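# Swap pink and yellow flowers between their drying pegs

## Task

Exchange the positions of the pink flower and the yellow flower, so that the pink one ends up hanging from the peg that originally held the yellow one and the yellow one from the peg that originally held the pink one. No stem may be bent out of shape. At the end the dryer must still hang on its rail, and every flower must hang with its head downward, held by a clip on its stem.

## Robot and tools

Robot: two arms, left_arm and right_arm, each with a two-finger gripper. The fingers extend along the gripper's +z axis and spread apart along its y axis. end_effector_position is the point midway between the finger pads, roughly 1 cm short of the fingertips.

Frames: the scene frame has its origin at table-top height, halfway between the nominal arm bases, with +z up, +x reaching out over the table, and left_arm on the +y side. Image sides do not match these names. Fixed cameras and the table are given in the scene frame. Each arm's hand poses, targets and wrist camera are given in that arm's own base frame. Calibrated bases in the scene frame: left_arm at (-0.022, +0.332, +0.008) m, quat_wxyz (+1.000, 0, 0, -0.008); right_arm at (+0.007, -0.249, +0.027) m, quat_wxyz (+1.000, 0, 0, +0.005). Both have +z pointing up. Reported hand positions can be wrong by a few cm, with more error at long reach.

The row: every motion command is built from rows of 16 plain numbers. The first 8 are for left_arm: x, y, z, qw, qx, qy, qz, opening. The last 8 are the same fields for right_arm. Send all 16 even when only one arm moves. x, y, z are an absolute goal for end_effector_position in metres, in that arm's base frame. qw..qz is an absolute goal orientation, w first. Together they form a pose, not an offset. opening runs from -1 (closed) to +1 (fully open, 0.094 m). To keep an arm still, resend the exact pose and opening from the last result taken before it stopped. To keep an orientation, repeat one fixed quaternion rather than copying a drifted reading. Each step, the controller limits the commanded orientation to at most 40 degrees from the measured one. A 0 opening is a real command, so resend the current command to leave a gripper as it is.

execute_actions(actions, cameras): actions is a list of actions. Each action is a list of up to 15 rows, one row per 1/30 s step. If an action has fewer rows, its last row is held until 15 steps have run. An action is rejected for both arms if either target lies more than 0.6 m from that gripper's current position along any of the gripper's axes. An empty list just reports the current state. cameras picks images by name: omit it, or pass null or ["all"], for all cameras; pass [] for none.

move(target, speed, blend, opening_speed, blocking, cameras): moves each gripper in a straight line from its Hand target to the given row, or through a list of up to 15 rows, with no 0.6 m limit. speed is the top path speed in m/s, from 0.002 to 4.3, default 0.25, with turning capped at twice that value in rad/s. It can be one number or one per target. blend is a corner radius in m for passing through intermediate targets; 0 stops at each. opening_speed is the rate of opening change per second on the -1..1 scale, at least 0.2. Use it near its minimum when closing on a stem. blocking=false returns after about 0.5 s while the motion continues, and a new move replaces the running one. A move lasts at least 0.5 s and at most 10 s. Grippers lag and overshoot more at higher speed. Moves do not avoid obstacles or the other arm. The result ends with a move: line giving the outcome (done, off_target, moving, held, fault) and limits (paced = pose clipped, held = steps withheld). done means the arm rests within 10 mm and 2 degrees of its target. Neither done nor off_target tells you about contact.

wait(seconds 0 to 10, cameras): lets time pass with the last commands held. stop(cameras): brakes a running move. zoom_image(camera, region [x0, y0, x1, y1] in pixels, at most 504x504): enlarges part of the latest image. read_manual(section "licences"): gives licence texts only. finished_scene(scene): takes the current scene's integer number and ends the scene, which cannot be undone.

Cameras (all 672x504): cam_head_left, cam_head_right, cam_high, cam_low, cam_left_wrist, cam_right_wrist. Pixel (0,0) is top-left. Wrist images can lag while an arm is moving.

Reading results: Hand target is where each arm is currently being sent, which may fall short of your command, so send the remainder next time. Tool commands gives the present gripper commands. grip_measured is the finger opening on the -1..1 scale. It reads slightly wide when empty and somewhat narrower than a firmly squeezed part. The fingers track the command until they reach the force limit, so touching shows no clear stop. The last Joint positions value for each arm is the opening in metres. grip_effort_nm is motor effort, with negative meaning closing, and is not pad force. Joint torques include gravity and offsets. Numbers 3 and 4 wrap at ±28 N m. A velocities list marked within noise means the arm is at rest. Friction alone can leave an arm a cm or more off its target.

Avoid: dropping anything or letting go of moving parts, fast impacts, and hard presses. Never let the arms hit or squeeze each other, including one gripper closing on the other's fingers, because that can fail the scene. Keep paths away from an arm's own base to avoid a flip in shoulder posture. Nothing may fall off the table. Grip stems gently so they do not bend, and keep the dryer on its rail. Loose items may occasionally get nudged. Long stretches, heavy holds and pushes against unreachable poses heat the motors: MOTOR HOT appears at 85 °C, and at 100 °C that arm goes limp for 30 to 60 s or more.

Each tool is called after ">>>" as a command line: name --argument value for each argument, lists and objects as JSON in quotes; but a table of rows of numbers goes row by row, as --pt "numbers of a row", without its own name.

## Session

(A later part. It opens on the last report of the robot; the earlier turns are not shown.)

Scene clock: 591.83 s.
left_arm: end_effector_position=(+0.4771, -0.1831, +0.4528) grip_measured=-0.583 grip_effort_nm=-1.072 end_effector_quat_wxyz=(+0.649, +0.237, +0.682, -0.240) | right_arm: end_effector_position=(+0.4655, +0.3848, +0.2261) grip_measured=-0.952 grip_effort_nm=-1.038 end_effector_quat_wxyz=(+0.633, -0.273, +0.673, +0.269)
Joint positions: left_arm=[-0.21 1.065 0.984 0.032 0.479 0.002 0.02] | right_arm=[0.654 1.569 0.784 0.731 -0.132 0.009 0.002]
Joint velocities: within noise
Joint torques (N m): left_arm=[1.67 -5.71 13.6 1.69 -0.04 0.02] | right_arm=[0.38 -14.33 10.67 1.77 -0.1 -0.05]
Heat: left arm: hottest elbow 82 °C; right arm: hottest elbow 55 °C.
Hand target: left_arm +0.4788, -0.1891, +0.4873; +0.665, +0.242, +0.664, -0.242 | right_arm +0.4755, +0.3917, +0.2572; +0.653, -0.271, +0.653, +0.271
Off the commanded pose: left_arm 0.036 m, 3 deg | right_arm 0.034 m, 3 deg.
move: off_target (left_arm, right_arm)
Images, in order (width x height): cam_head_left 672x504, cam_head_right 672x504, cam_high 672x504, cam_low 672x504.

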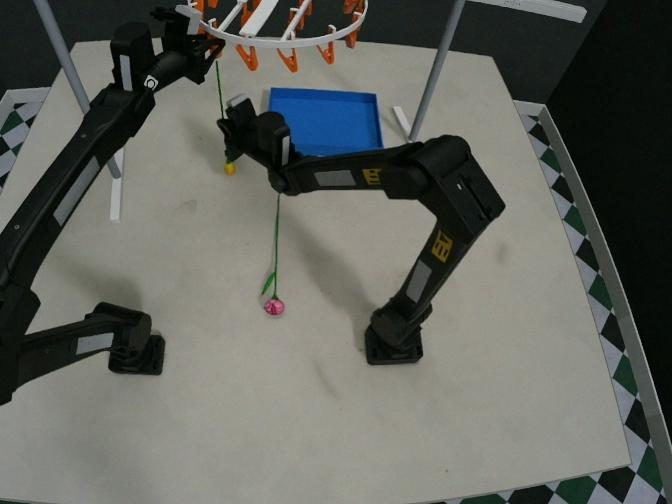

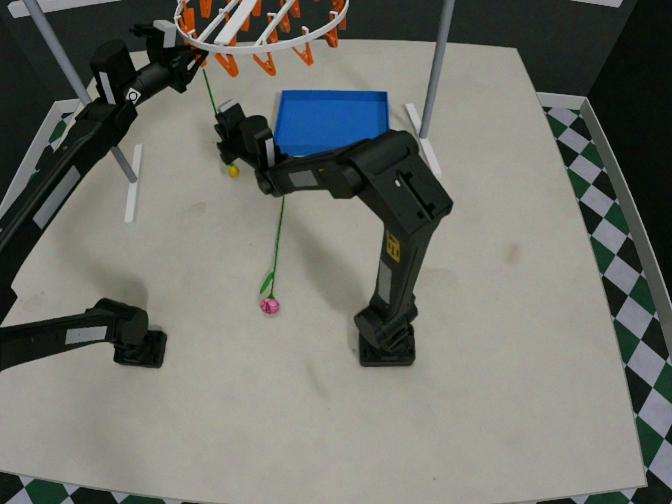

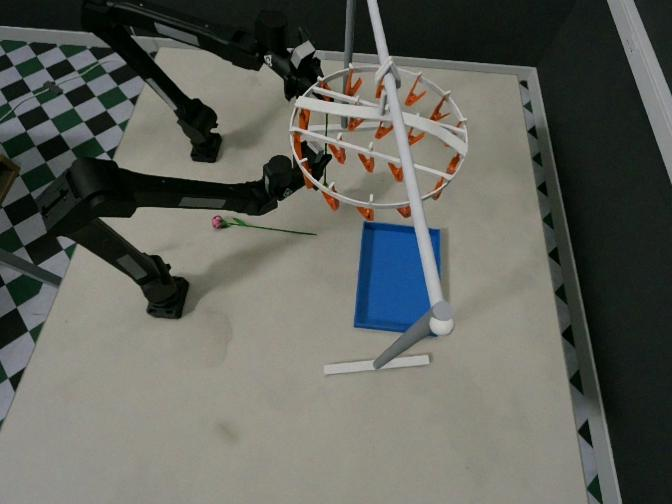

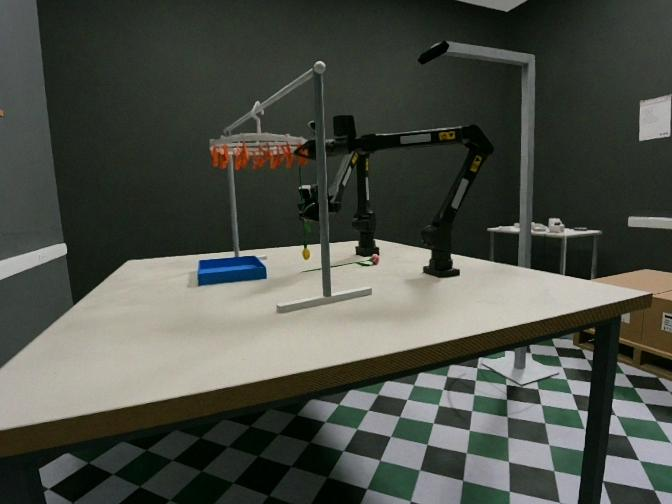

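>>> move --target '[0.481,-0.190,0.488,0.6645,0.2418,0.6645,-0.2418,-0.64,0.478,0.394,0.265,0.653,-0.271,0.653,0.271,-0.97]' --speed 0.03 --cameras '["cam_low","cam_head_left","cam_head_right","cam_high"]'

>>> zoom_image --camera "cam_low" --region '[280, 140, 330, 190]'

>>> zoom_image --camera "cam_head_left" --region '[190, 40, 240, 90]'

>>> zoom_image --camera "cam_head_right" --region '[180, 45, 230, 95]'

Scene clock: 621.13 s.
left_arm: end_effector_position=(+0.4771, -0.1831, +0.4528) grip_measured=-0.583 grip_effort_nm=-1.067 end_effector_quat_wxyz=(+0.649, +0.237, +0.682, -0.240) | right_arm: end_effector_position=(+0.4666, +0.3857, +0.2338) grip_measured=-0.952 grip_effort_nm=-1.028 end_effector_quat_wxyz=(+0.633, -0.273, +0.673, +0.269)
Joint positions: left_arm=[-0.21 1.065 0.984 0.032 0.479 0.002 0.02] | right_arm=[0.654 1.555 0.795 0.706 -0.132 0.009 0.002]
Joint velocities: within noise
Joint torques (N m): left_arm=[1.73 -5.6 13.61 1.68 -0.05 0.02] | right_arm=[0.38 -14.33 10.81 1.74 -0.08 -0.05]
Heat: left arm: hottest elbow 83 °C; right arm: hottest elbow 56 °C.
Hand target: left_arm +0.4788, -0.1891, +0.4873; +0.665, +0.242, +0.664, -0.242 | right_arm +0.4765, +0.3927, +0.2652; +0.653, -0.271, +0.653, +0.271
Off the commanded pose: left_arm 0.036 m, 3 deg | right_arm 0.034 m, 3 deg.
move: off_target (left_arm, right_arm)
Images, in order (width x height): cam_head_left 672x504, cam_head_right 672x504, cam_high 672x504, cam_low 672x504.

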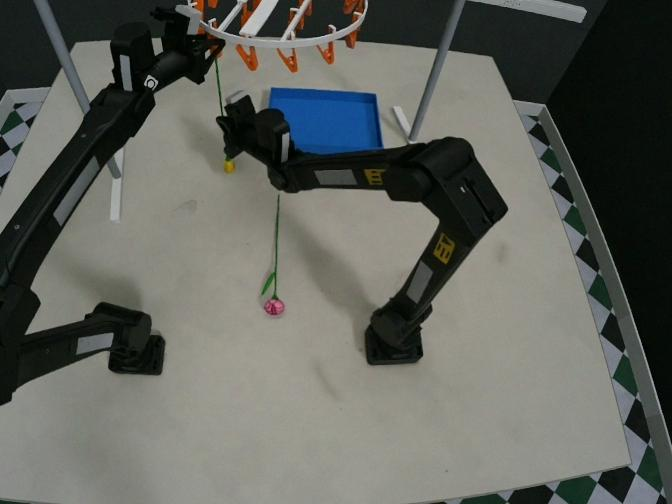

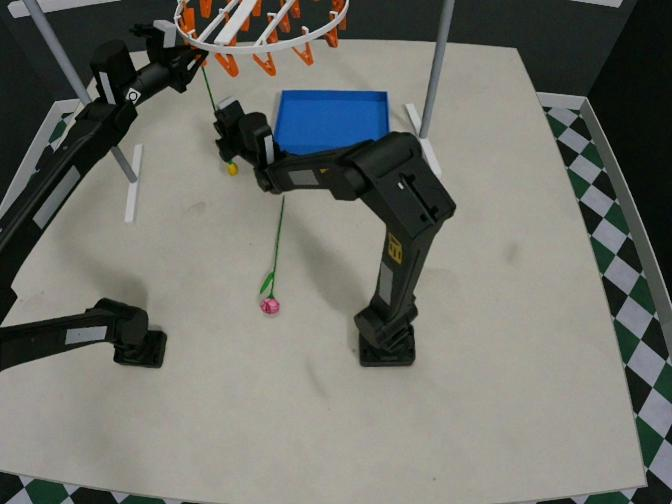

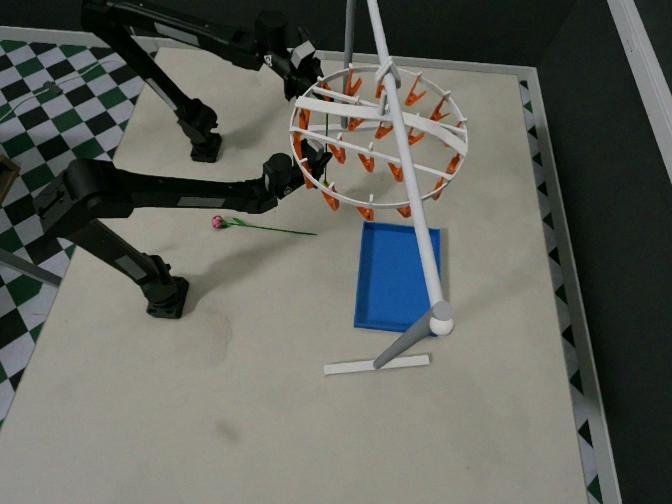

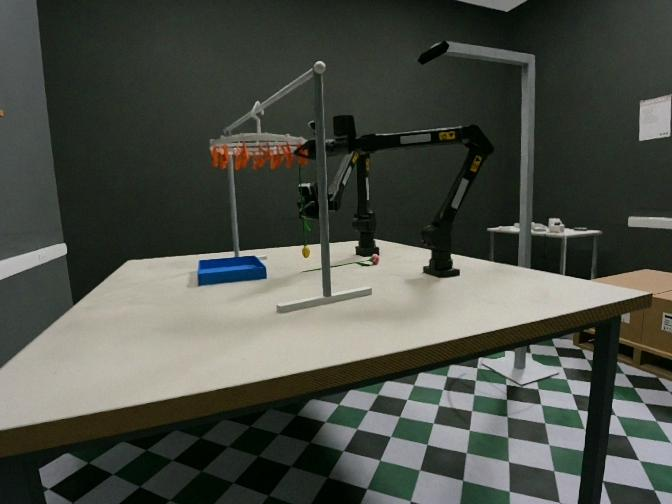

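Scaled by 10.080 from the camera's 672x504 image, which has a finer 960x720 frame.

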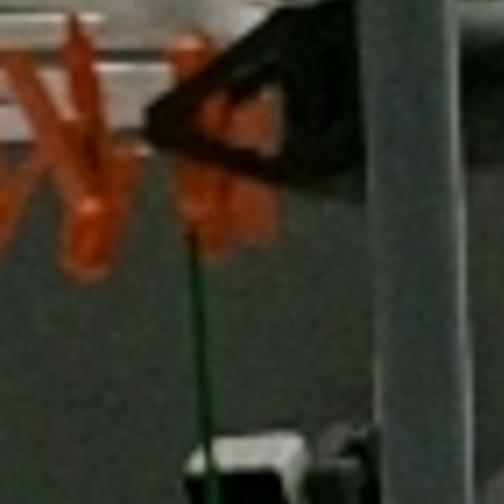

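Scaled by 10.080 from the camera's 672x504 image, which has a finer 960x720 frame.

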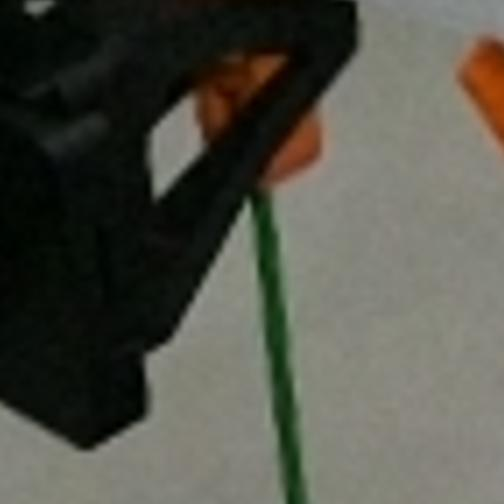

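Scaled by 10.080 from the camera's 672x504 image, which has a finer 960x720 frame.

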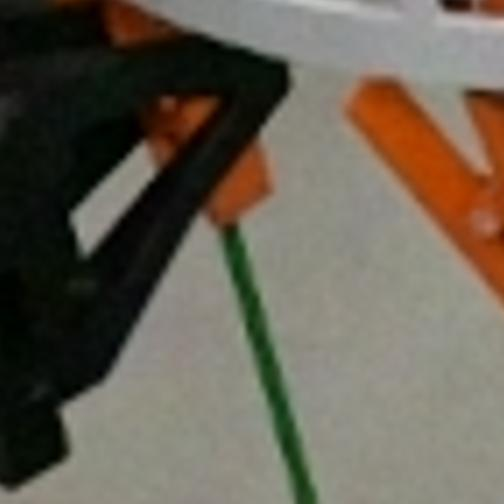

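>>> move --pt "0.481 -0.190 0.488 0.6645 0.2418 0.6645 -0.2418 -0.64 0.476 0.392 0.19 0.653 -0.271 0.653 0.271 -0.97" --pt "0.481 -0.190 0.488 0.6645 0.2418 0.6645 -0.2418 -0.64 0.375 0.291 0.19 0.653 -0.271 0.653 0.271 -0.97" --pt "0.481 -0.190 0.488 0.6645 0.2418 0.6645 -0.2418 -0.64 0.375 0.291 0.345 0.653 -0.271 0.653 0.271 -0.97" --speed 0.12 --cameras '["cam_right_wrist","cam_head_left","cam_head_right","cam_low"]'

>>> zoom_image --camera "cam_low" --region '[280, 140, 330, 190]'

Scene clock: 650.03 s.
left_arm: end_effector_position=(+0.4771, -0.1831, +0.4528) grip_measured=-0.583 grip_effort_nm=-1.062 end_effector_quat_wxyz=(+0.649, +0.237, +0.682, -0.240) | right_arm: end_effector_position=(+0.3631, +0.2882, +0.3120) grip_measured=-0.952 grip_effort_nm=-1.038 end_effector_quat_wxyz=(+0.633, -0.274, +0.671, +0.273)
Joint positions: left_arm=[-0.21 1.065 0.984 0.032 0.479 0.002 0.02] | right_arm=[0.6 0.998 0.562 0.385 -0.194 0.009 0.002]
Joint velocities: within noise
Joint torques (N m): left_arm=[1.67 -5.66 13.61 1.69 -0.05 0.02] | right_arm=[-0.32 -4.89 12.89 1.78 -0.1 -0.06]
Heat: left arm: hottest elbow 84 °C; right arm: hottest elbow 57 °C.
Hand target: left_arm +0.4788, -0.1891, +0.4873; +0.665, +0.242, +0.664, -0.242 | right_arm +0.3733, +0.2898, +0.3448; +0.653, -0.271, +0.653, +0.271
Off the commanded pose: left_arm 0.036 m, 3 deg | right_arm 0.035 m, 3 deg.
move: off_target (left_arm, right_arm)
camera_calibration:
cam_right_wrist: T_world_to_cam=[[0.71707, -0.696927, -0.0101986, -0.0574481], [-0.327165, -0.323629, -0.887822, 0.530237], [0.615446, 0.639967, -0.460074, -0.177542], [0, 0, 0, 1]] pos_world=[0.323937, 0.245184, 0.388488]
Images, in order (width x height): cam_head_left 672x504, cam_head_right 672x504, cam_low 672x504, cam_right_wrist 672x504.

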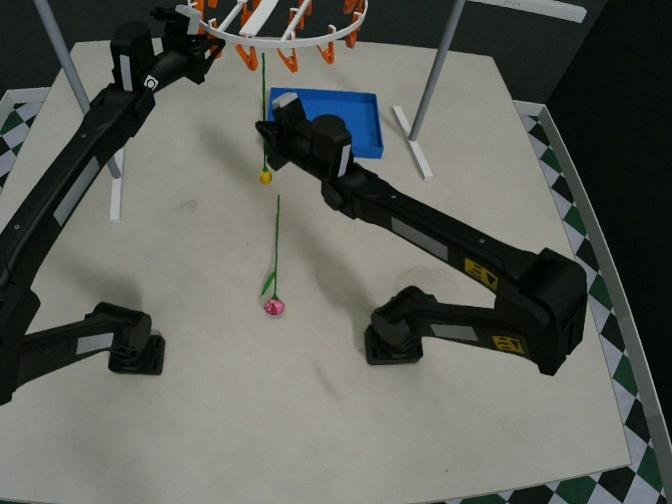

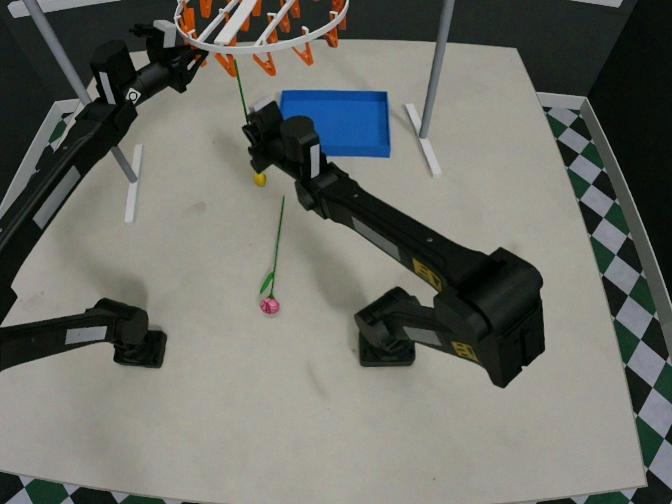

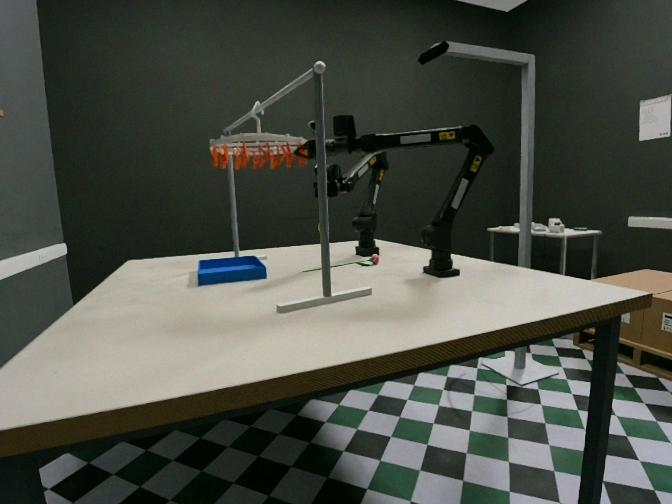

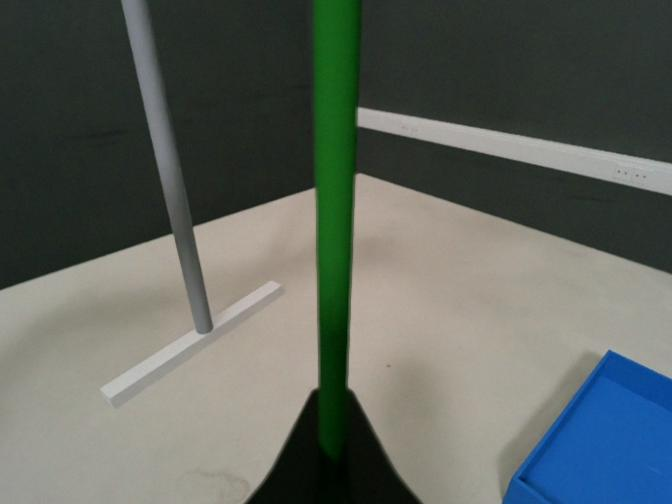

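Scaled by 10.080 from the camera's 672x504 image, which has a finer 960x720 frame.

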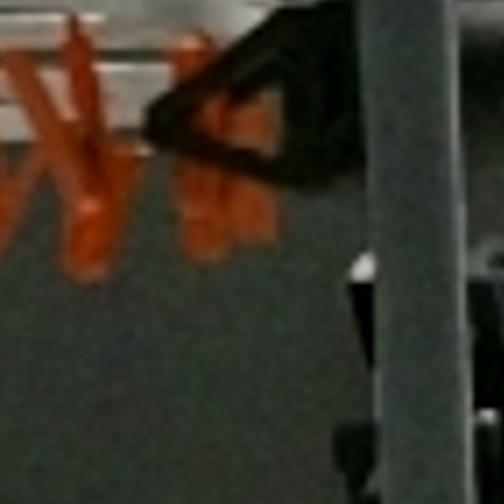

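>>> move --target '[0.481,-0.190,0.488,0.6645,0.2418,0.6645,-0.2418,-0.64,0.39,0.25,0.375,0.653,-0.271,0.653,0.271,-0.97]' --speed 0.15 --cameras '["cam_right_wrist"]'

>>> zoom_image --camera "cam_right_wrist" --region '[100, 0, 500, 200]'

Scene clock: 653.67 s.
left_arm: end_effector_position=(+0.4771, -0.1831, +0.4528) grip_measured=-0.583 grip_effort_nm=-1.062 end_effector_quat_wxyz=(+0.649, +0.237, +0.682, -0.240) | right_arm: end_effector_position=(+0.3794, +0.2493, +0.3405) grip_measured=-0.952 grip_effort_nm=-1.033 end_effector_quat_wxyz=(+0.632, -0.271, +0.671, +0.275)
Joint positions: left_arm=[-0.21 1.065 0.984 0.032 0.479 0.002 0.02] | right_arm=[0.457 0.939 0.61 0.277 -0.337 0.009 0.002]
Joint velocities: within noise
Joint torques (N m): left_arm=[1.73 -5.6 13.61 1.68 -0.05 0.02] | right_arm=[-0.21 -4.13 13.3 1.74 -0.13 -0.06]
Heat: left arm: hottest elbow 84 °C; right arm: hottest elbow 57 °C.
Hand target: left_arm +0.4788, -0.1891, +0.4873; +0.665, +0.242, +0.664, -0.242 | right_arm +0.3881, +0.2489, +0.3747; +0.653, -0.271, +0.653, +0.271
Off the commanded pose: left_arm 0.036 m, 3 deg | right_arm 0.036 m, 3 deg.
move: off_target (left_arm, right_arm)
camera_calibration:
cam_right_wrist: T_world_to_cam=[[0.716611, -0.697252, -0.0175464, -0.0931634], [-0.331499, -0.318353, -0.888122, 0.54876], [0.613659, 0.642254, -0.459273, -0.149695], [0, 0, 0, 1]] pos_world=[0.340537, 0.205883, 0.41698]
Images, in order (width x height): cam_right_wrist 672x504.

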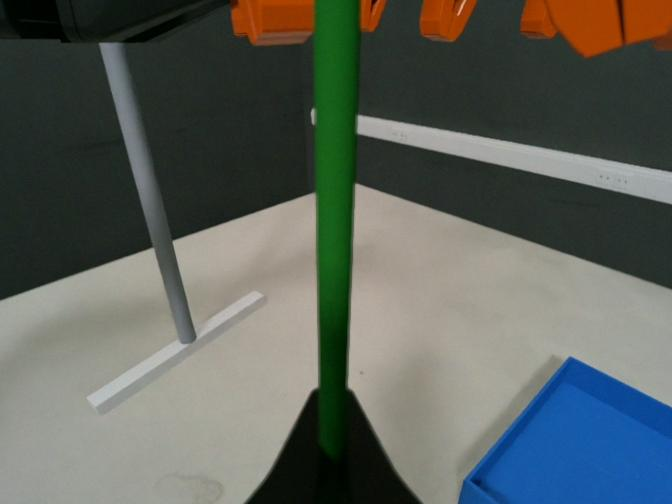

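Scaled by 1.260 from the camera's 672x504 image, which has a finer 960x720 frame.

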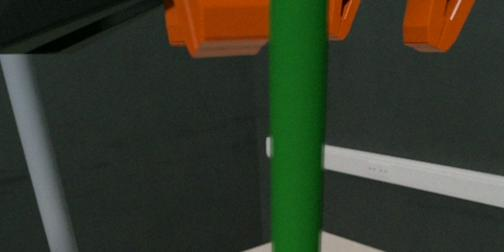

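>>> zoom_image --camera "cam_right_wrist" --region '[200, 0, 400, 80]'

>>> move --target '[0.481,-0.190,0.488,0.6645,0.2418,0.6645,-0.2418,-0.64,0.43,0.25,0.375,0.653,-0.271,0.653,0.271,-0.97]' --speed 0.15 --cameras '["cam_right_wrist"]'

>>> zoom_image --camera "cam_right_wrist" --region '[100, 0, 500, 200]'

Scaled by 2.520 from the camera's 672x504 image, which has a finer 960x720 frame.

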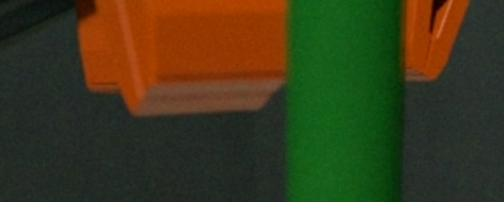

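Scene clock: 665.03 s.
left_arm: end_effector_position=(+0.4771, -0.1831, +0.4528) grip_measured=-0.583 grip_effort_nm=-1.067 end_effector_quat_wxyz=(+0.649, +0.237, +0.682, -0.240) | right_arm: end_effector_position=(+0.4145, +0.2484, +0.3370) grip_measured=-0.952 grip_effort_nm=-1.033 end_effector_quat_wxyz=(+0.625, -0.271, +0.678, +0.276)
Joint positions: left_arm=[-0.21 1.065 0.984 0.032 0.479 0.002 0.02] | right_arm=[0.405 1.044 0.674 0.298 -0.39 0.009 0.002]
Joint velocities: within noise
Joint torques (N m): left_arm=[1.73 -5.6 13.61 1.68 -0.04 0.02] | right_arm=[-0.15 -4.89 13.53 2.77 -0.06 -0.06]
Heat: left arm: hottest elbow 85 °C; right arm: hottest elbow 58 °C. Fold the left arm in close to its base, or ease its load, before you think long.
Hand target: left_arm +0.4788, -0.1891, +0.4873; +0.665, +0.242, +0.664, -0.242 | right_arm +0.4272, +0.2486, +0.3746; +0.653, -0.271, +0.653, +0.271
Off the commanded pose: left_arm 0.036 m, 3 deg | right_arm 0.041 m, 4 deg.
MOTOR HOT: joint 3 (elbow) of the left arm reports 85 °C; the controller stops that arm at 100 °C. To cool a motor, set the load down, stop pushing, or move to a pose that needs little force.
move: off_target (left_arm, right_arm)
camera_calibration:
cam_right_wrist: T_world_to_cam=[[0.717196, -0.696311, -0.0279591, -0.116022], [-0.348485, -0.323615, -0.879677, 0.562481], [0.603481, 0.640644, -0.474749, -0.162407], [0, 0, 0, 1]] pos_world=[0.377236, 0.205285, 0.414455]
Images, in order (width x height): cam_right_wrist 672x504.

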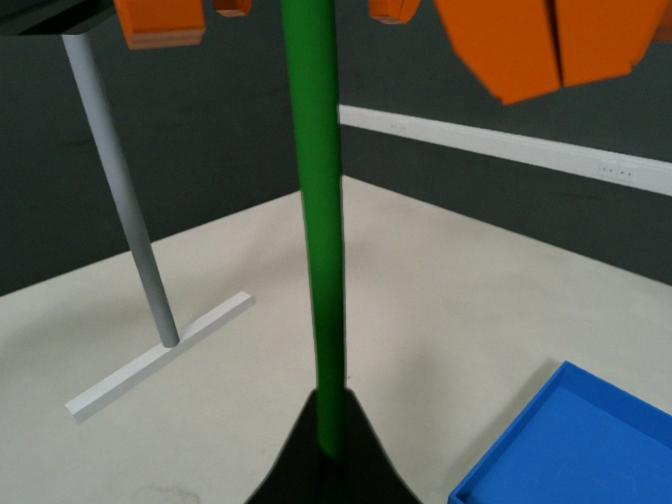

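Scaled by 1.260 from the camera's 672x504 image, which has a finer 960x720 frame.

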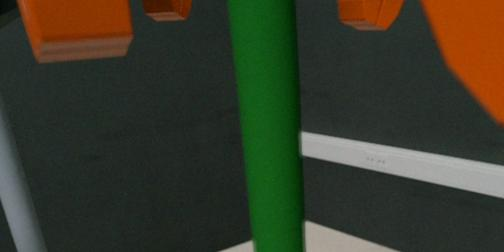

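>>> move --pt "0.481 -0.190 0.488 0.6645 0.2418 0.6645 -0.2418 0.0 0.39 0.25 0.31 0.653 -0.271 0.653 0.271 -0.97" --pt "0.481 -0.190 0.475 0.6645 0.2418 0.6645 -0.2418 0.0 0.39 0.25 0.31 0.653 -0.271 0.653 0.271 -0.97" --pt "0.405 -0.126 0.470 0.6645 0.2418 0.6645 -0.2418 0.0 0.39 0.25 0.31 0.653 -0.271 0.653 0.271 -0.97" --pt "0.22 0.03 0.30 0.6645 0.2418 0.6645 -0.2418 0.0 0.39 0.25 0.31 0.653 -0.271 0.653 0.271 -0.97" --speed '[0.08,0.05,0.08,0.25]' --opening_speed 0.4 --cameras '["cam_right_wrist","cam_head_left","cam_head_right","cam_low","cam_high"]'

Scene clock: 687.10 s.
left_arm: end_effector_position=(+0.2237, +0.0283, +0.2989) grip_measured=-0.002 grip_effort_nm=0.051 end_effector_quat_wxyz=(+0.679, +0.202, +0.678, -0.198) | right_arm: end_effector_position=(+0.3948, +0.2474, +0.3076) grip_measured=-0.952 grip_effort_nm=-1.028 end_effector_quat_wxyz=(+0.647, -0.266, +0.661, +0.271)
Joint positions: left_arm=[0.996 0.353 0.295 0.001 1.57 0.062 0.047] | right_arm=[0.437 1.042 0.551 0.475 -0.342 0.009 0.002]
Joint velocities: within noise
Joint torques (N m): left_arm=[3.43 1.03 8.62 1.11 0.18 -0.05] | right_arm=[1.55 -5.83 7.72 2.77 0.08 -0.05]
Heat: left arm: hottest elbow 84 °C; right arm: hottest elbow 59 °C. Fold the left arm in close to its base, or ease its load, before you think long.
Hand target: left_arm +0.2221, +0.0289, +0.3000; +0.679, +0.197, +0.679, -0.197 | right_arm +0.3900, +0.2499, +0.3100; +0.653, -0.271, +0.653, +0.271
Off the commanded pose: left_arm 0.004 m, 7 deg | right_arm 0.006 m, 1 deg.
MOTOR HOT: still on. Joint 3 (elbow) of the left arm reports 84 °C.
joint sent to its limit (left arm) — joint 5 (wrist yaw), upper limit. The joint targets are off in orientation, not in position.
move: off_target (left_arm)
camera_calibration:
cam_right_wrist: T_world_to_cam=[[0.706289, -0.7079, -0.00570825, -0.103059], [-0.307543, -0.29956, -0.903151, 0.51454], [0.637631, 0.639641, -0.429285, -0.191018], [0, 0, 0, 1]] pos_world=[0.352832, 0.203363, 0.382118]
Images, in order (width x height): cam_head_left 672x504, cam_head_right 672x504, cam_high 672x504, cam_low 672x504, cam_right_wrist 672x504.

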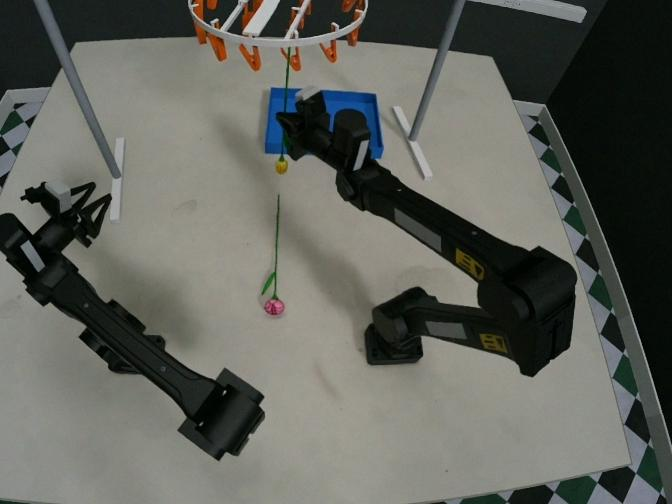

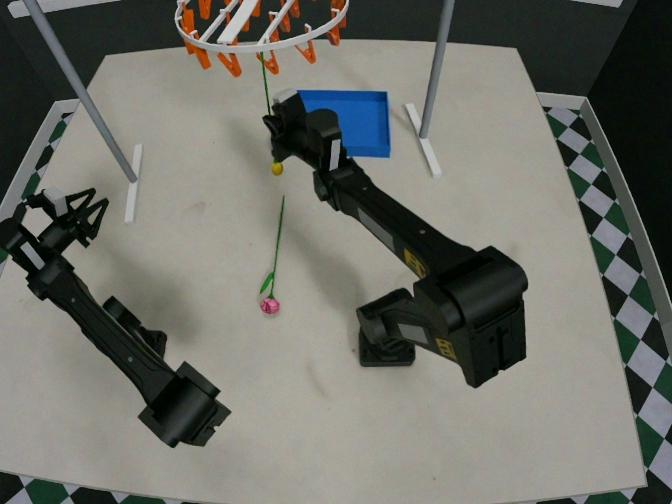

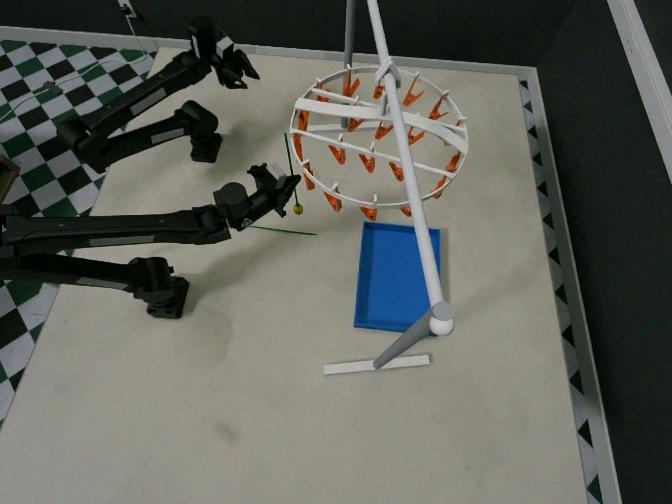

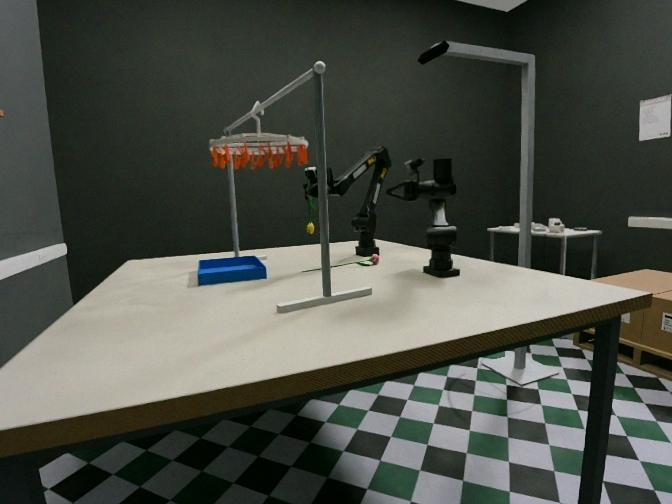

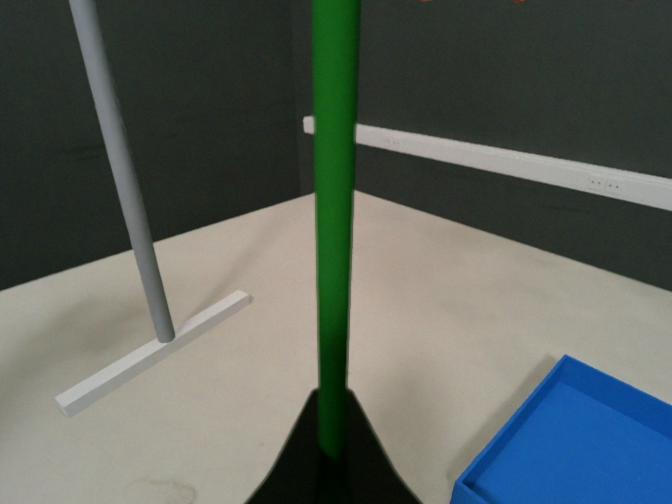

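>>> move --pt "0.22 0.03 0.30 0.679 0.198 0.679 -0.198 -0.5 0.38 0.24 0.26 0.757 -0.220 0.530 0.314 -0.97" --pt "0.22 0.03 0.30 0.679 0.198 0.679 -0.198 -0.5 0.42 0.26 0.265 0.757 -0.220 0.530 0.314 -0.97" --speed 0.12 --cameras '["cam_right_wrist","cam_head_left","cam_head_right","cam_low","cam_high"]'

>>> zoom_image --camera "cam_right_wrist" --region '[100, 0, 500, 300]'

>>> zoom_image --camera "cam_low" --region '[280, 140, 330, 190]'

>>> zoom_image --camera "cam_head_left" --region '[190, 0, 290, 100]'

>>> zoom_image --camera "cam_head_right" --region '[180, 0, 280, 100]'

Scene clock: 699.70 s.
left_arm: end_effector_position=(+0.2224, +0.0288, +0.2988) grip_measured=-0.498 grip_effort_nm=-0.120 end_effector_quat_wxyz=(+0.680, +0.199, +0.679, -0.195) | right_arm: end_effector_position=(+0.4109, +0.2513, +0.2571) grip_measured=-0.952 grip_effort_nm=-1.028 end_effector_quat_wxyz=(+0.755, -0.223, +0.536, +0.305)
Joint positions: left_arm=[1.005 0.342 0.292 0.001 1.57 0.054 0.024] | right_arm=[0.437 1.529 0.455 1.426 -0.322 0.106 0.002]
Joint velocities: within noise
Joint torques (N m): left_arm=[3.37 1.2 8.62 1.13 0.17 -0.06] | right_arm=[1.14 -8 7.65 1.5 0.16 0.17]
Heat: left arm: hottest elbow 79 °C; right arm: hottest elbow 56 °C.
Hand target: left_arm +0.2209, +0.0295, +0.3000; +0.680, +0.194, +0.680, -0.194 | right_arm +0.4194, +0.2597, +0.2651; +0.757, -0.220, +0.530, +0.314
Off the commanded pose: left_arm 0.003 m, 0 deg | right_arm 0.015 m, 1 deg.
MOTOR HOT: cleared for the motors of the left arm.
joint sent to its limit (left arm) — joint 5 (wrist yaw), upper limit. The joint targets still meet the commanded pose.
move: off_target (right_arm)
camera_calibration:
cam_right_wrist: T_world_to_cam=[[0.701346, -0.712553, 0.0195591, -0.115249], [-0.0547584, -0.0812144, -0.995191, 0.339998], [0.710715, 0.696902, -0.0959776, -0.355617], [0, 0, 0, 1]] pos_world=[0.35219, 0.193322, 0.306486]
Images, in order (width x height): cam_head_left 672x504, cam_head_right 672x504, cam_high 672x504, cam_low 672x504, cam_right_wrist 672x504.

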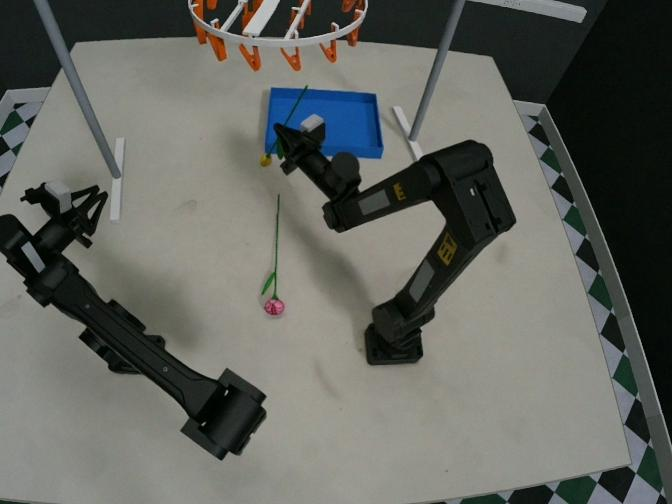

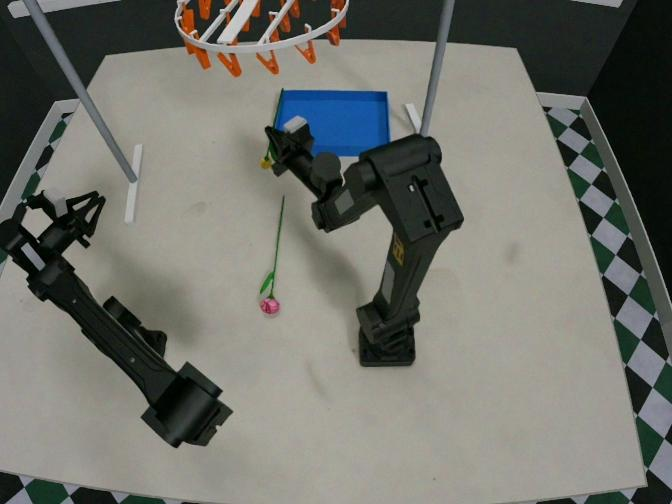

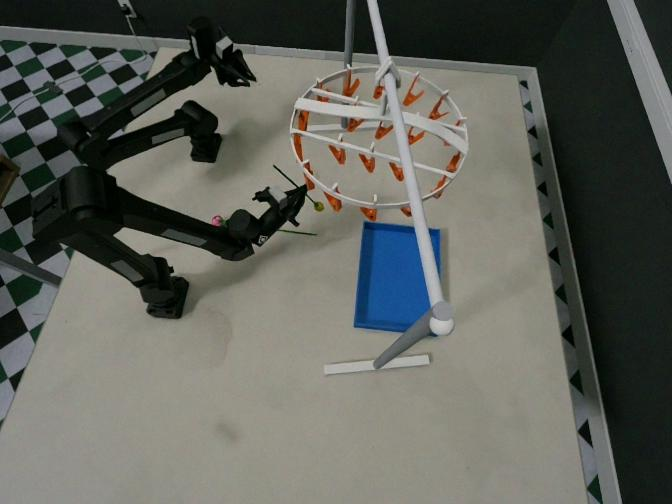

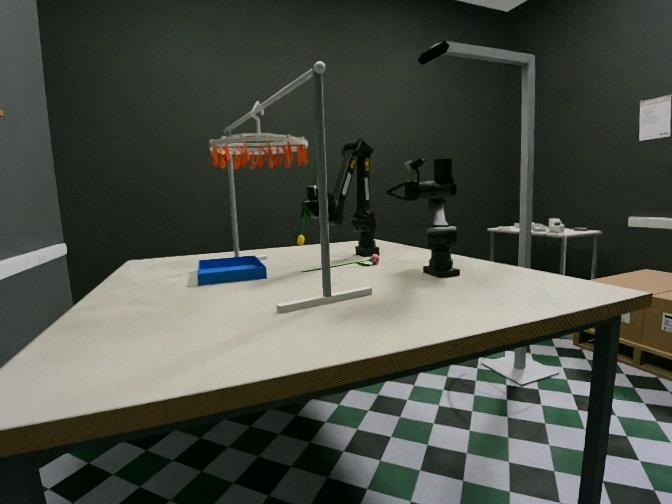

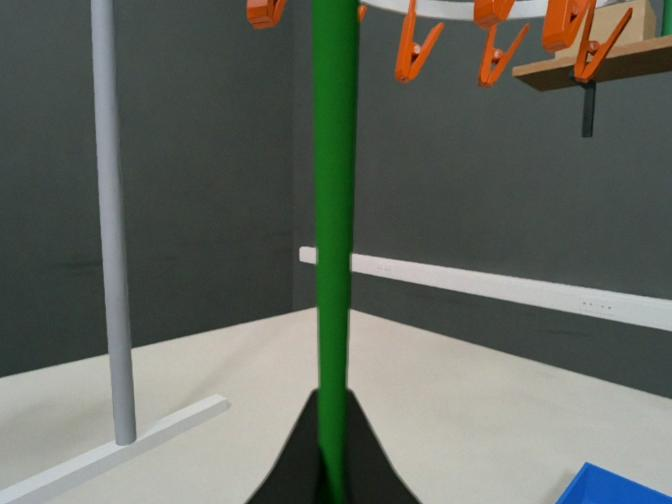

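Scaled by 1.260 from the camera's 672x504 image, which has a finer 960x720 frame.

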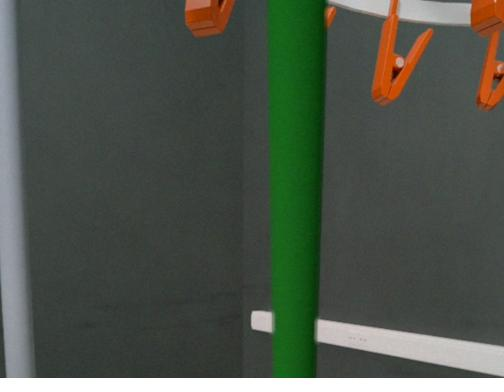

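Scaled by 10.080 from the camera's 672x504 image, which has a finer 960x720 frame.

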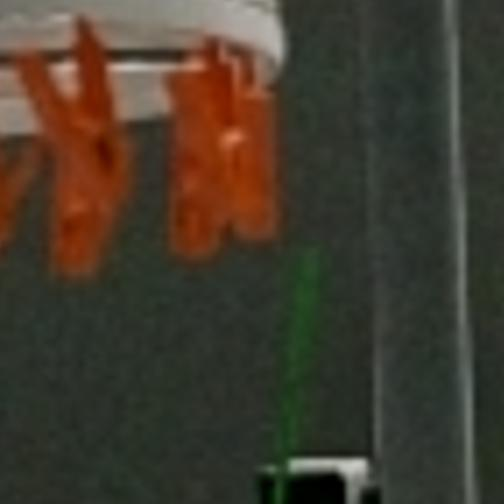

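Scaled by 5.040 from the camera's 672x504 image, which has a finer 960x720 frame.

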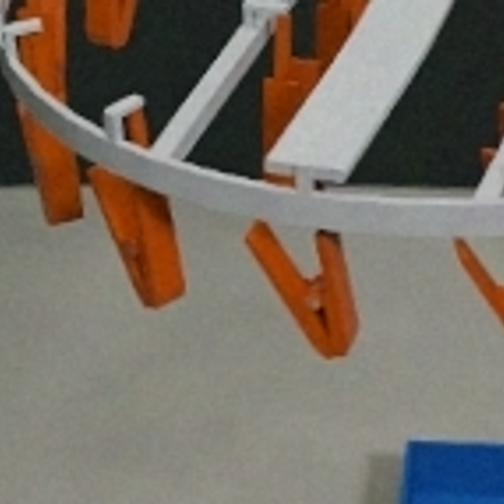

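Scaled by 5.040 from the camera's 672x504 image, which has a finer 960x720 frame.

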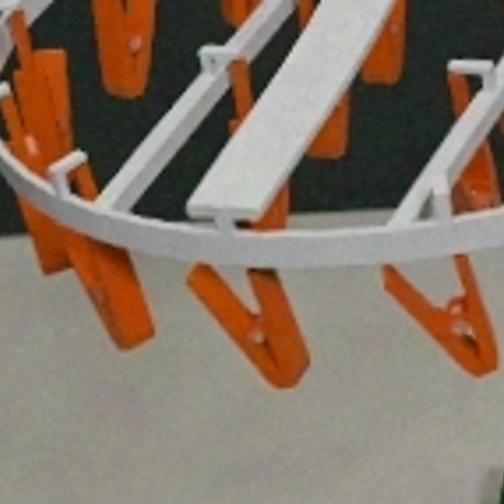

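>>> move --pt "0.22 0.03 0.30 0.679 0.198 0.679 -0.198 -0.5 0.37 0.26 0.20 0.653 -0.271 0.653 0.271 -0.97" --pt "0.22 0.03 0.20 0.679 0.198 0.679 -0.198 -0.5 0.32 0.26 0.19 0.653 -0.271 0.653 0.271 -0.97" --speed 0.12 --cameras '[]'

>>> wait --seconds 10 --cameras '[]'

>>> wait --seconds 10 --cameras '[]'

>>> wait --seconds 10 --cameras '[]'

Scene clock: 728.90 s.
left_arm: end_effector_position=(+0.2201, +0.0265, +0.1977) grip_measured=-0.498 grip_effort_nm=-0.125 end_effector_quat_wxyz=(+0.678, +0.189, +0.681, -0.202) | right_arm: end_effector_position=(+0.3251, +0.2588, +0.1879) grip_measured=-0.952 grip_effort_nm=-1.028 end_effector_quat_wxyz=(+0.649, -0.264, +0.660, +0.273)
Joint positions: left_arm=[1.011 0.466 0.081 0.111 1.571 0.256 0.024] | right_arm=[0.6 1.24 0.245 0.985 -0.179 0.016 0.002]
Joint velocities: within noise
Joint torques (N m): left_arm=[3.14 2.49 8.44 2.06 0.3 0.11] | right_arm=[1.38 -5.3 5.07 2.39 0.07 -0.11]
Heat: left arm: hottest elbow 76 °C; right arm: hottest elbow 53 °C.
Hand target: left_arm +0.2207, +0.0296, +0.2000; +0.680, +0.194, +0.680, -0.194 | right_arm +0.3201, +0.2600, +0.1901; +0.653, -0.271, +0.653, +0.271
Off the commanded pose: left_arm 0.004 m, 1 deg | right_arm 0.006 m, 1 deg.
joint sent to its limit (left arm) — joint 5 (wrist yaw), upper limit. The joint targets still meet the commanded pose.
move: done
No camera images: "cameras" was empty.

Scene clock: 738.90 s.
left_arm: end_effector_position=(+0.2201, +0.0266, +0.1977) grip_measured=-0.498 grip_effort_nm=-0.120 end_effector_quat_wxyz=(+0.678, +0.189, +0.681, -0.201) | right_arm: end_effector_position=(+0.3251, +0.2588, +0.1879) grip_measured=-0.952 grip_effort_nm=-1.033 end_effector_quat_wxyz=(+0.649, -0.264, +0.660, +0.273)
Joint positions: left_arm=[1.011 0.466 0.081 0.111 1.571 0.257 0.024] | right_arm=[0.6 1.24 0.245 0.985 -0.179 0.015 0.002]
Joint velocities: within noise
Joint torques (N m): left_arm=[3.19 2.49 8.44 2.06 0.3 0.16] | right_arm=[1.26 -5.3 5.08 2.41 0.07 -0.11]
Heat: left arm: hottest elbow 73 °C; right arm: hottest elbow 51 °C.
Hand target: left_arm +0.2207, +0.0296, +0.2000; +0.680, +0.194, +0.680, -0.194 | right_arm +0.3202, +0.2600, +0.1900; +0.653, -0.271, +0.653, +0.271
Tool commands: left_gripper/opening=-0.5 right_gripper/opening=-0.97
Off the commanded pose: left_arm 0.004 m, 1 deg | right_arm 0.006 m, 1 deg.
wait: 10.00 s; at rest by 0.17 s
No camera images: "cameras" was empty.

Scene clock: 748.90 s.
left_arm: end_effector_position=(+0.2201, +0.0266, +0.1977) grip_measured=-0.498 grip_effort_nm=-0.120 end_effector_quat_wxyz=(+0.678, +0.189, +0.681, -0.201) | right_arm: end_effector_position=(+0.3251, +0.2587, +0.1881) grip_measured=-0.952 grip_effort_nm=-1.028 end_effector_quat_wxyz=(+0.649, -0.264, +0.660, +0.273)
Joint positions: left_arm=[1.011 0.466 0.081 0.111 1.571 0.257 0.024] | right_arm=[0.6 1.24 0.245 0.985 -0.179 0.015 0.002]
Joint velocities: within noise
Joint torques (N m): left_arm=[3.14 2.49 8.46 2.06 0.3 0.16] | right_arm=[1.44 -5.36 5.04 2.4 0.08 -0.11]
Heat: left arm: hottest elbow 71 °C; right arm: hottest elbow 50 °C.
Hand target: left_arm +0.2207, +0.0296, +0.2001; +0.680, +0.194, +0.680, -0.194 | right_arm +0.3201, +0.2600, +0.1901; +0.653, -0.271, +0.653, +0.271
Tool commands: left_gripper/opening=-0.5 right_gripper/opening=-0.97
Off the commanded pose: left_arm 0.004 m, 1 deg | right_arm 0.006 m, 1 deg.
wait: 10.00 s; at rest by 0.17 s
No camera images: "cameras" was empty.

Scene clock: 758.90 s.
left_arm: end_effector_position=(+0.2201, +0.0266, +0.1977) grip_measured=-0.498 grip_effort_nm=-0.120 end_effector_quat_wxyz=(+0.678, +0.189, +0.681, -0.201) | right_arm: end_effector_position=(+0.3251, +0.2587, +0.1881) grip_measured=-0.952 grip_effort_nm=-1.033 end_effector_quat_wxyz=(+0.649, -0.264, +0.660, +0.273)
Joint positions: left_arm=[1.011 0.466 0.081 0.111 1.571 0.257 0.024] | right_arm=[0.6 1.24 0.245 0.985 -0.179 0.015 0.002]
Joint velocities: within noise
Joint torques (N m): left_arm=[3.14 2.49 8.46 2.06 0.3 0.16] | right_arm=[1.44 -5.3 5.08 2.4 0.1 -0.12]
Heat: left arm: hottest elbow 70 °C; right arm: hottest elbow 49 °C.
Hand target: left_arm +0.2207, +0.0296, +0.2001; +0.680, +0.194, +0.680, -0.194 | right_arm +0.3202, +0.2600, +0.1901; +0.653, -0.271, +0.653, +0.271
Tool commands: left_gripper/opening=-0.5 right_gripper/opening=-0.97
Off the commanded pose: left_arm 0.004 m, 1 deg | right_arm 0.006 m, 1 deg.
wait: 10.00 s; at rest by 0.17 s
No camera images: "cameras" was empty.

>>> move --pt "0.25 -0.02 0.42 0.6645 0.2418 0.6645 -0.2418 0.0 0.32 0.26 0.19 0.653 -0.271 0.653 0.271 -0.97" --pt "0.405 -0.126 0.474 0.6645 0.2418 0.6645 -0.2418 0.0 0.32 0.26 0.19 0.653 -0.271 0.653 0.271 -0.97" --pt "0.445 -0.160 0.477 0.6645 0.2418 0.6645 -0.2418 0.0 0.32 0.26 0.19 0.653 -0.271 0.653 0.271 -0.97" --speed '[0.25,0.15,0.06]' --cameras '["cam_left_wrist"]'

Scene clock: 765.83 s.
left_arm: end_effector_position=(+0.4380, -0.1534, +0.4359) grip_measured=-0.002 grip_effort_nm=0.056 end_effector_quat_wxyz=(+0.637, +0.229, +0.693, -0.248) | right_arm: end_effector_position=(+0.3251, +0.2587, +0.1881) grip_measured=-0.952 grip_effort_nm=-1.033 end_effector_quat_wxyz=(+0.649, -0.264, +0.660, +0.273)
Joint positions: left_arm=[-0.142 0.941 0.879 -0.015 0.547 -0.011 0.047] | right_arm=[0.6 1.24 0.245 0.985 -0.179 0.015 0.002]
Joint velocities: within noise
Joint torques (N m): left_arm=[1.79 -3.66 13.76 2.93 -0.06 0.16] | right_arm=[1.32 -5.25 5.11 2.43 0.09 -0.12]
Heat: left arm: hottest elbow 71 °C; right arm: hottest elbow 48 °C.
Hand target: left_arm +0.4417, -0.1589, +0.4759; +0.665, +0.241, +0.664, -0.242 | right_arm +0.3201, +0.2600, +0.1901; +0.653, -0.271, +0.653, +0.271
Off the commanded pose: left_arm 0.042 m, 5 deg | right_arm 0.006 m, 1 deg.
move: off_target (left_arm)
camera_calibration:
cam_left_wrist: T_world_to_cam=[[-0.630533, -0.775295, 0.0366943, 0.141196], [-0.392541, 0.277748, -0.876794, 0.635416], [0.669582, -0.567251, -0.479464, -0.0808904], [0, 0, 0, 1]] pos_world=[0.392618, -0.112902, 0.513164]
Images, in order (width x height): cam_left_wrist 672x504.

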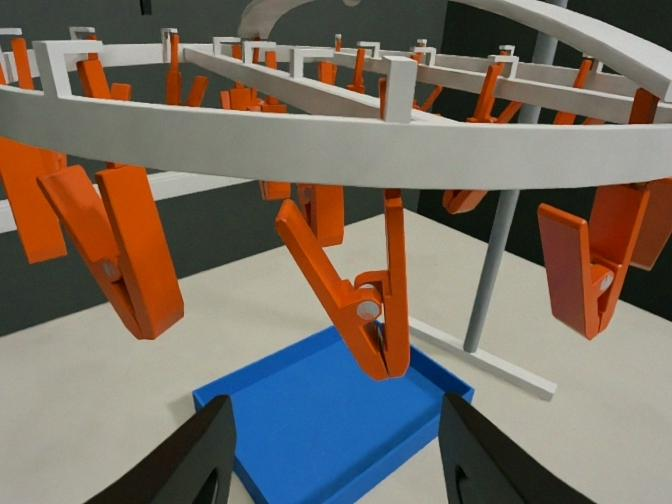

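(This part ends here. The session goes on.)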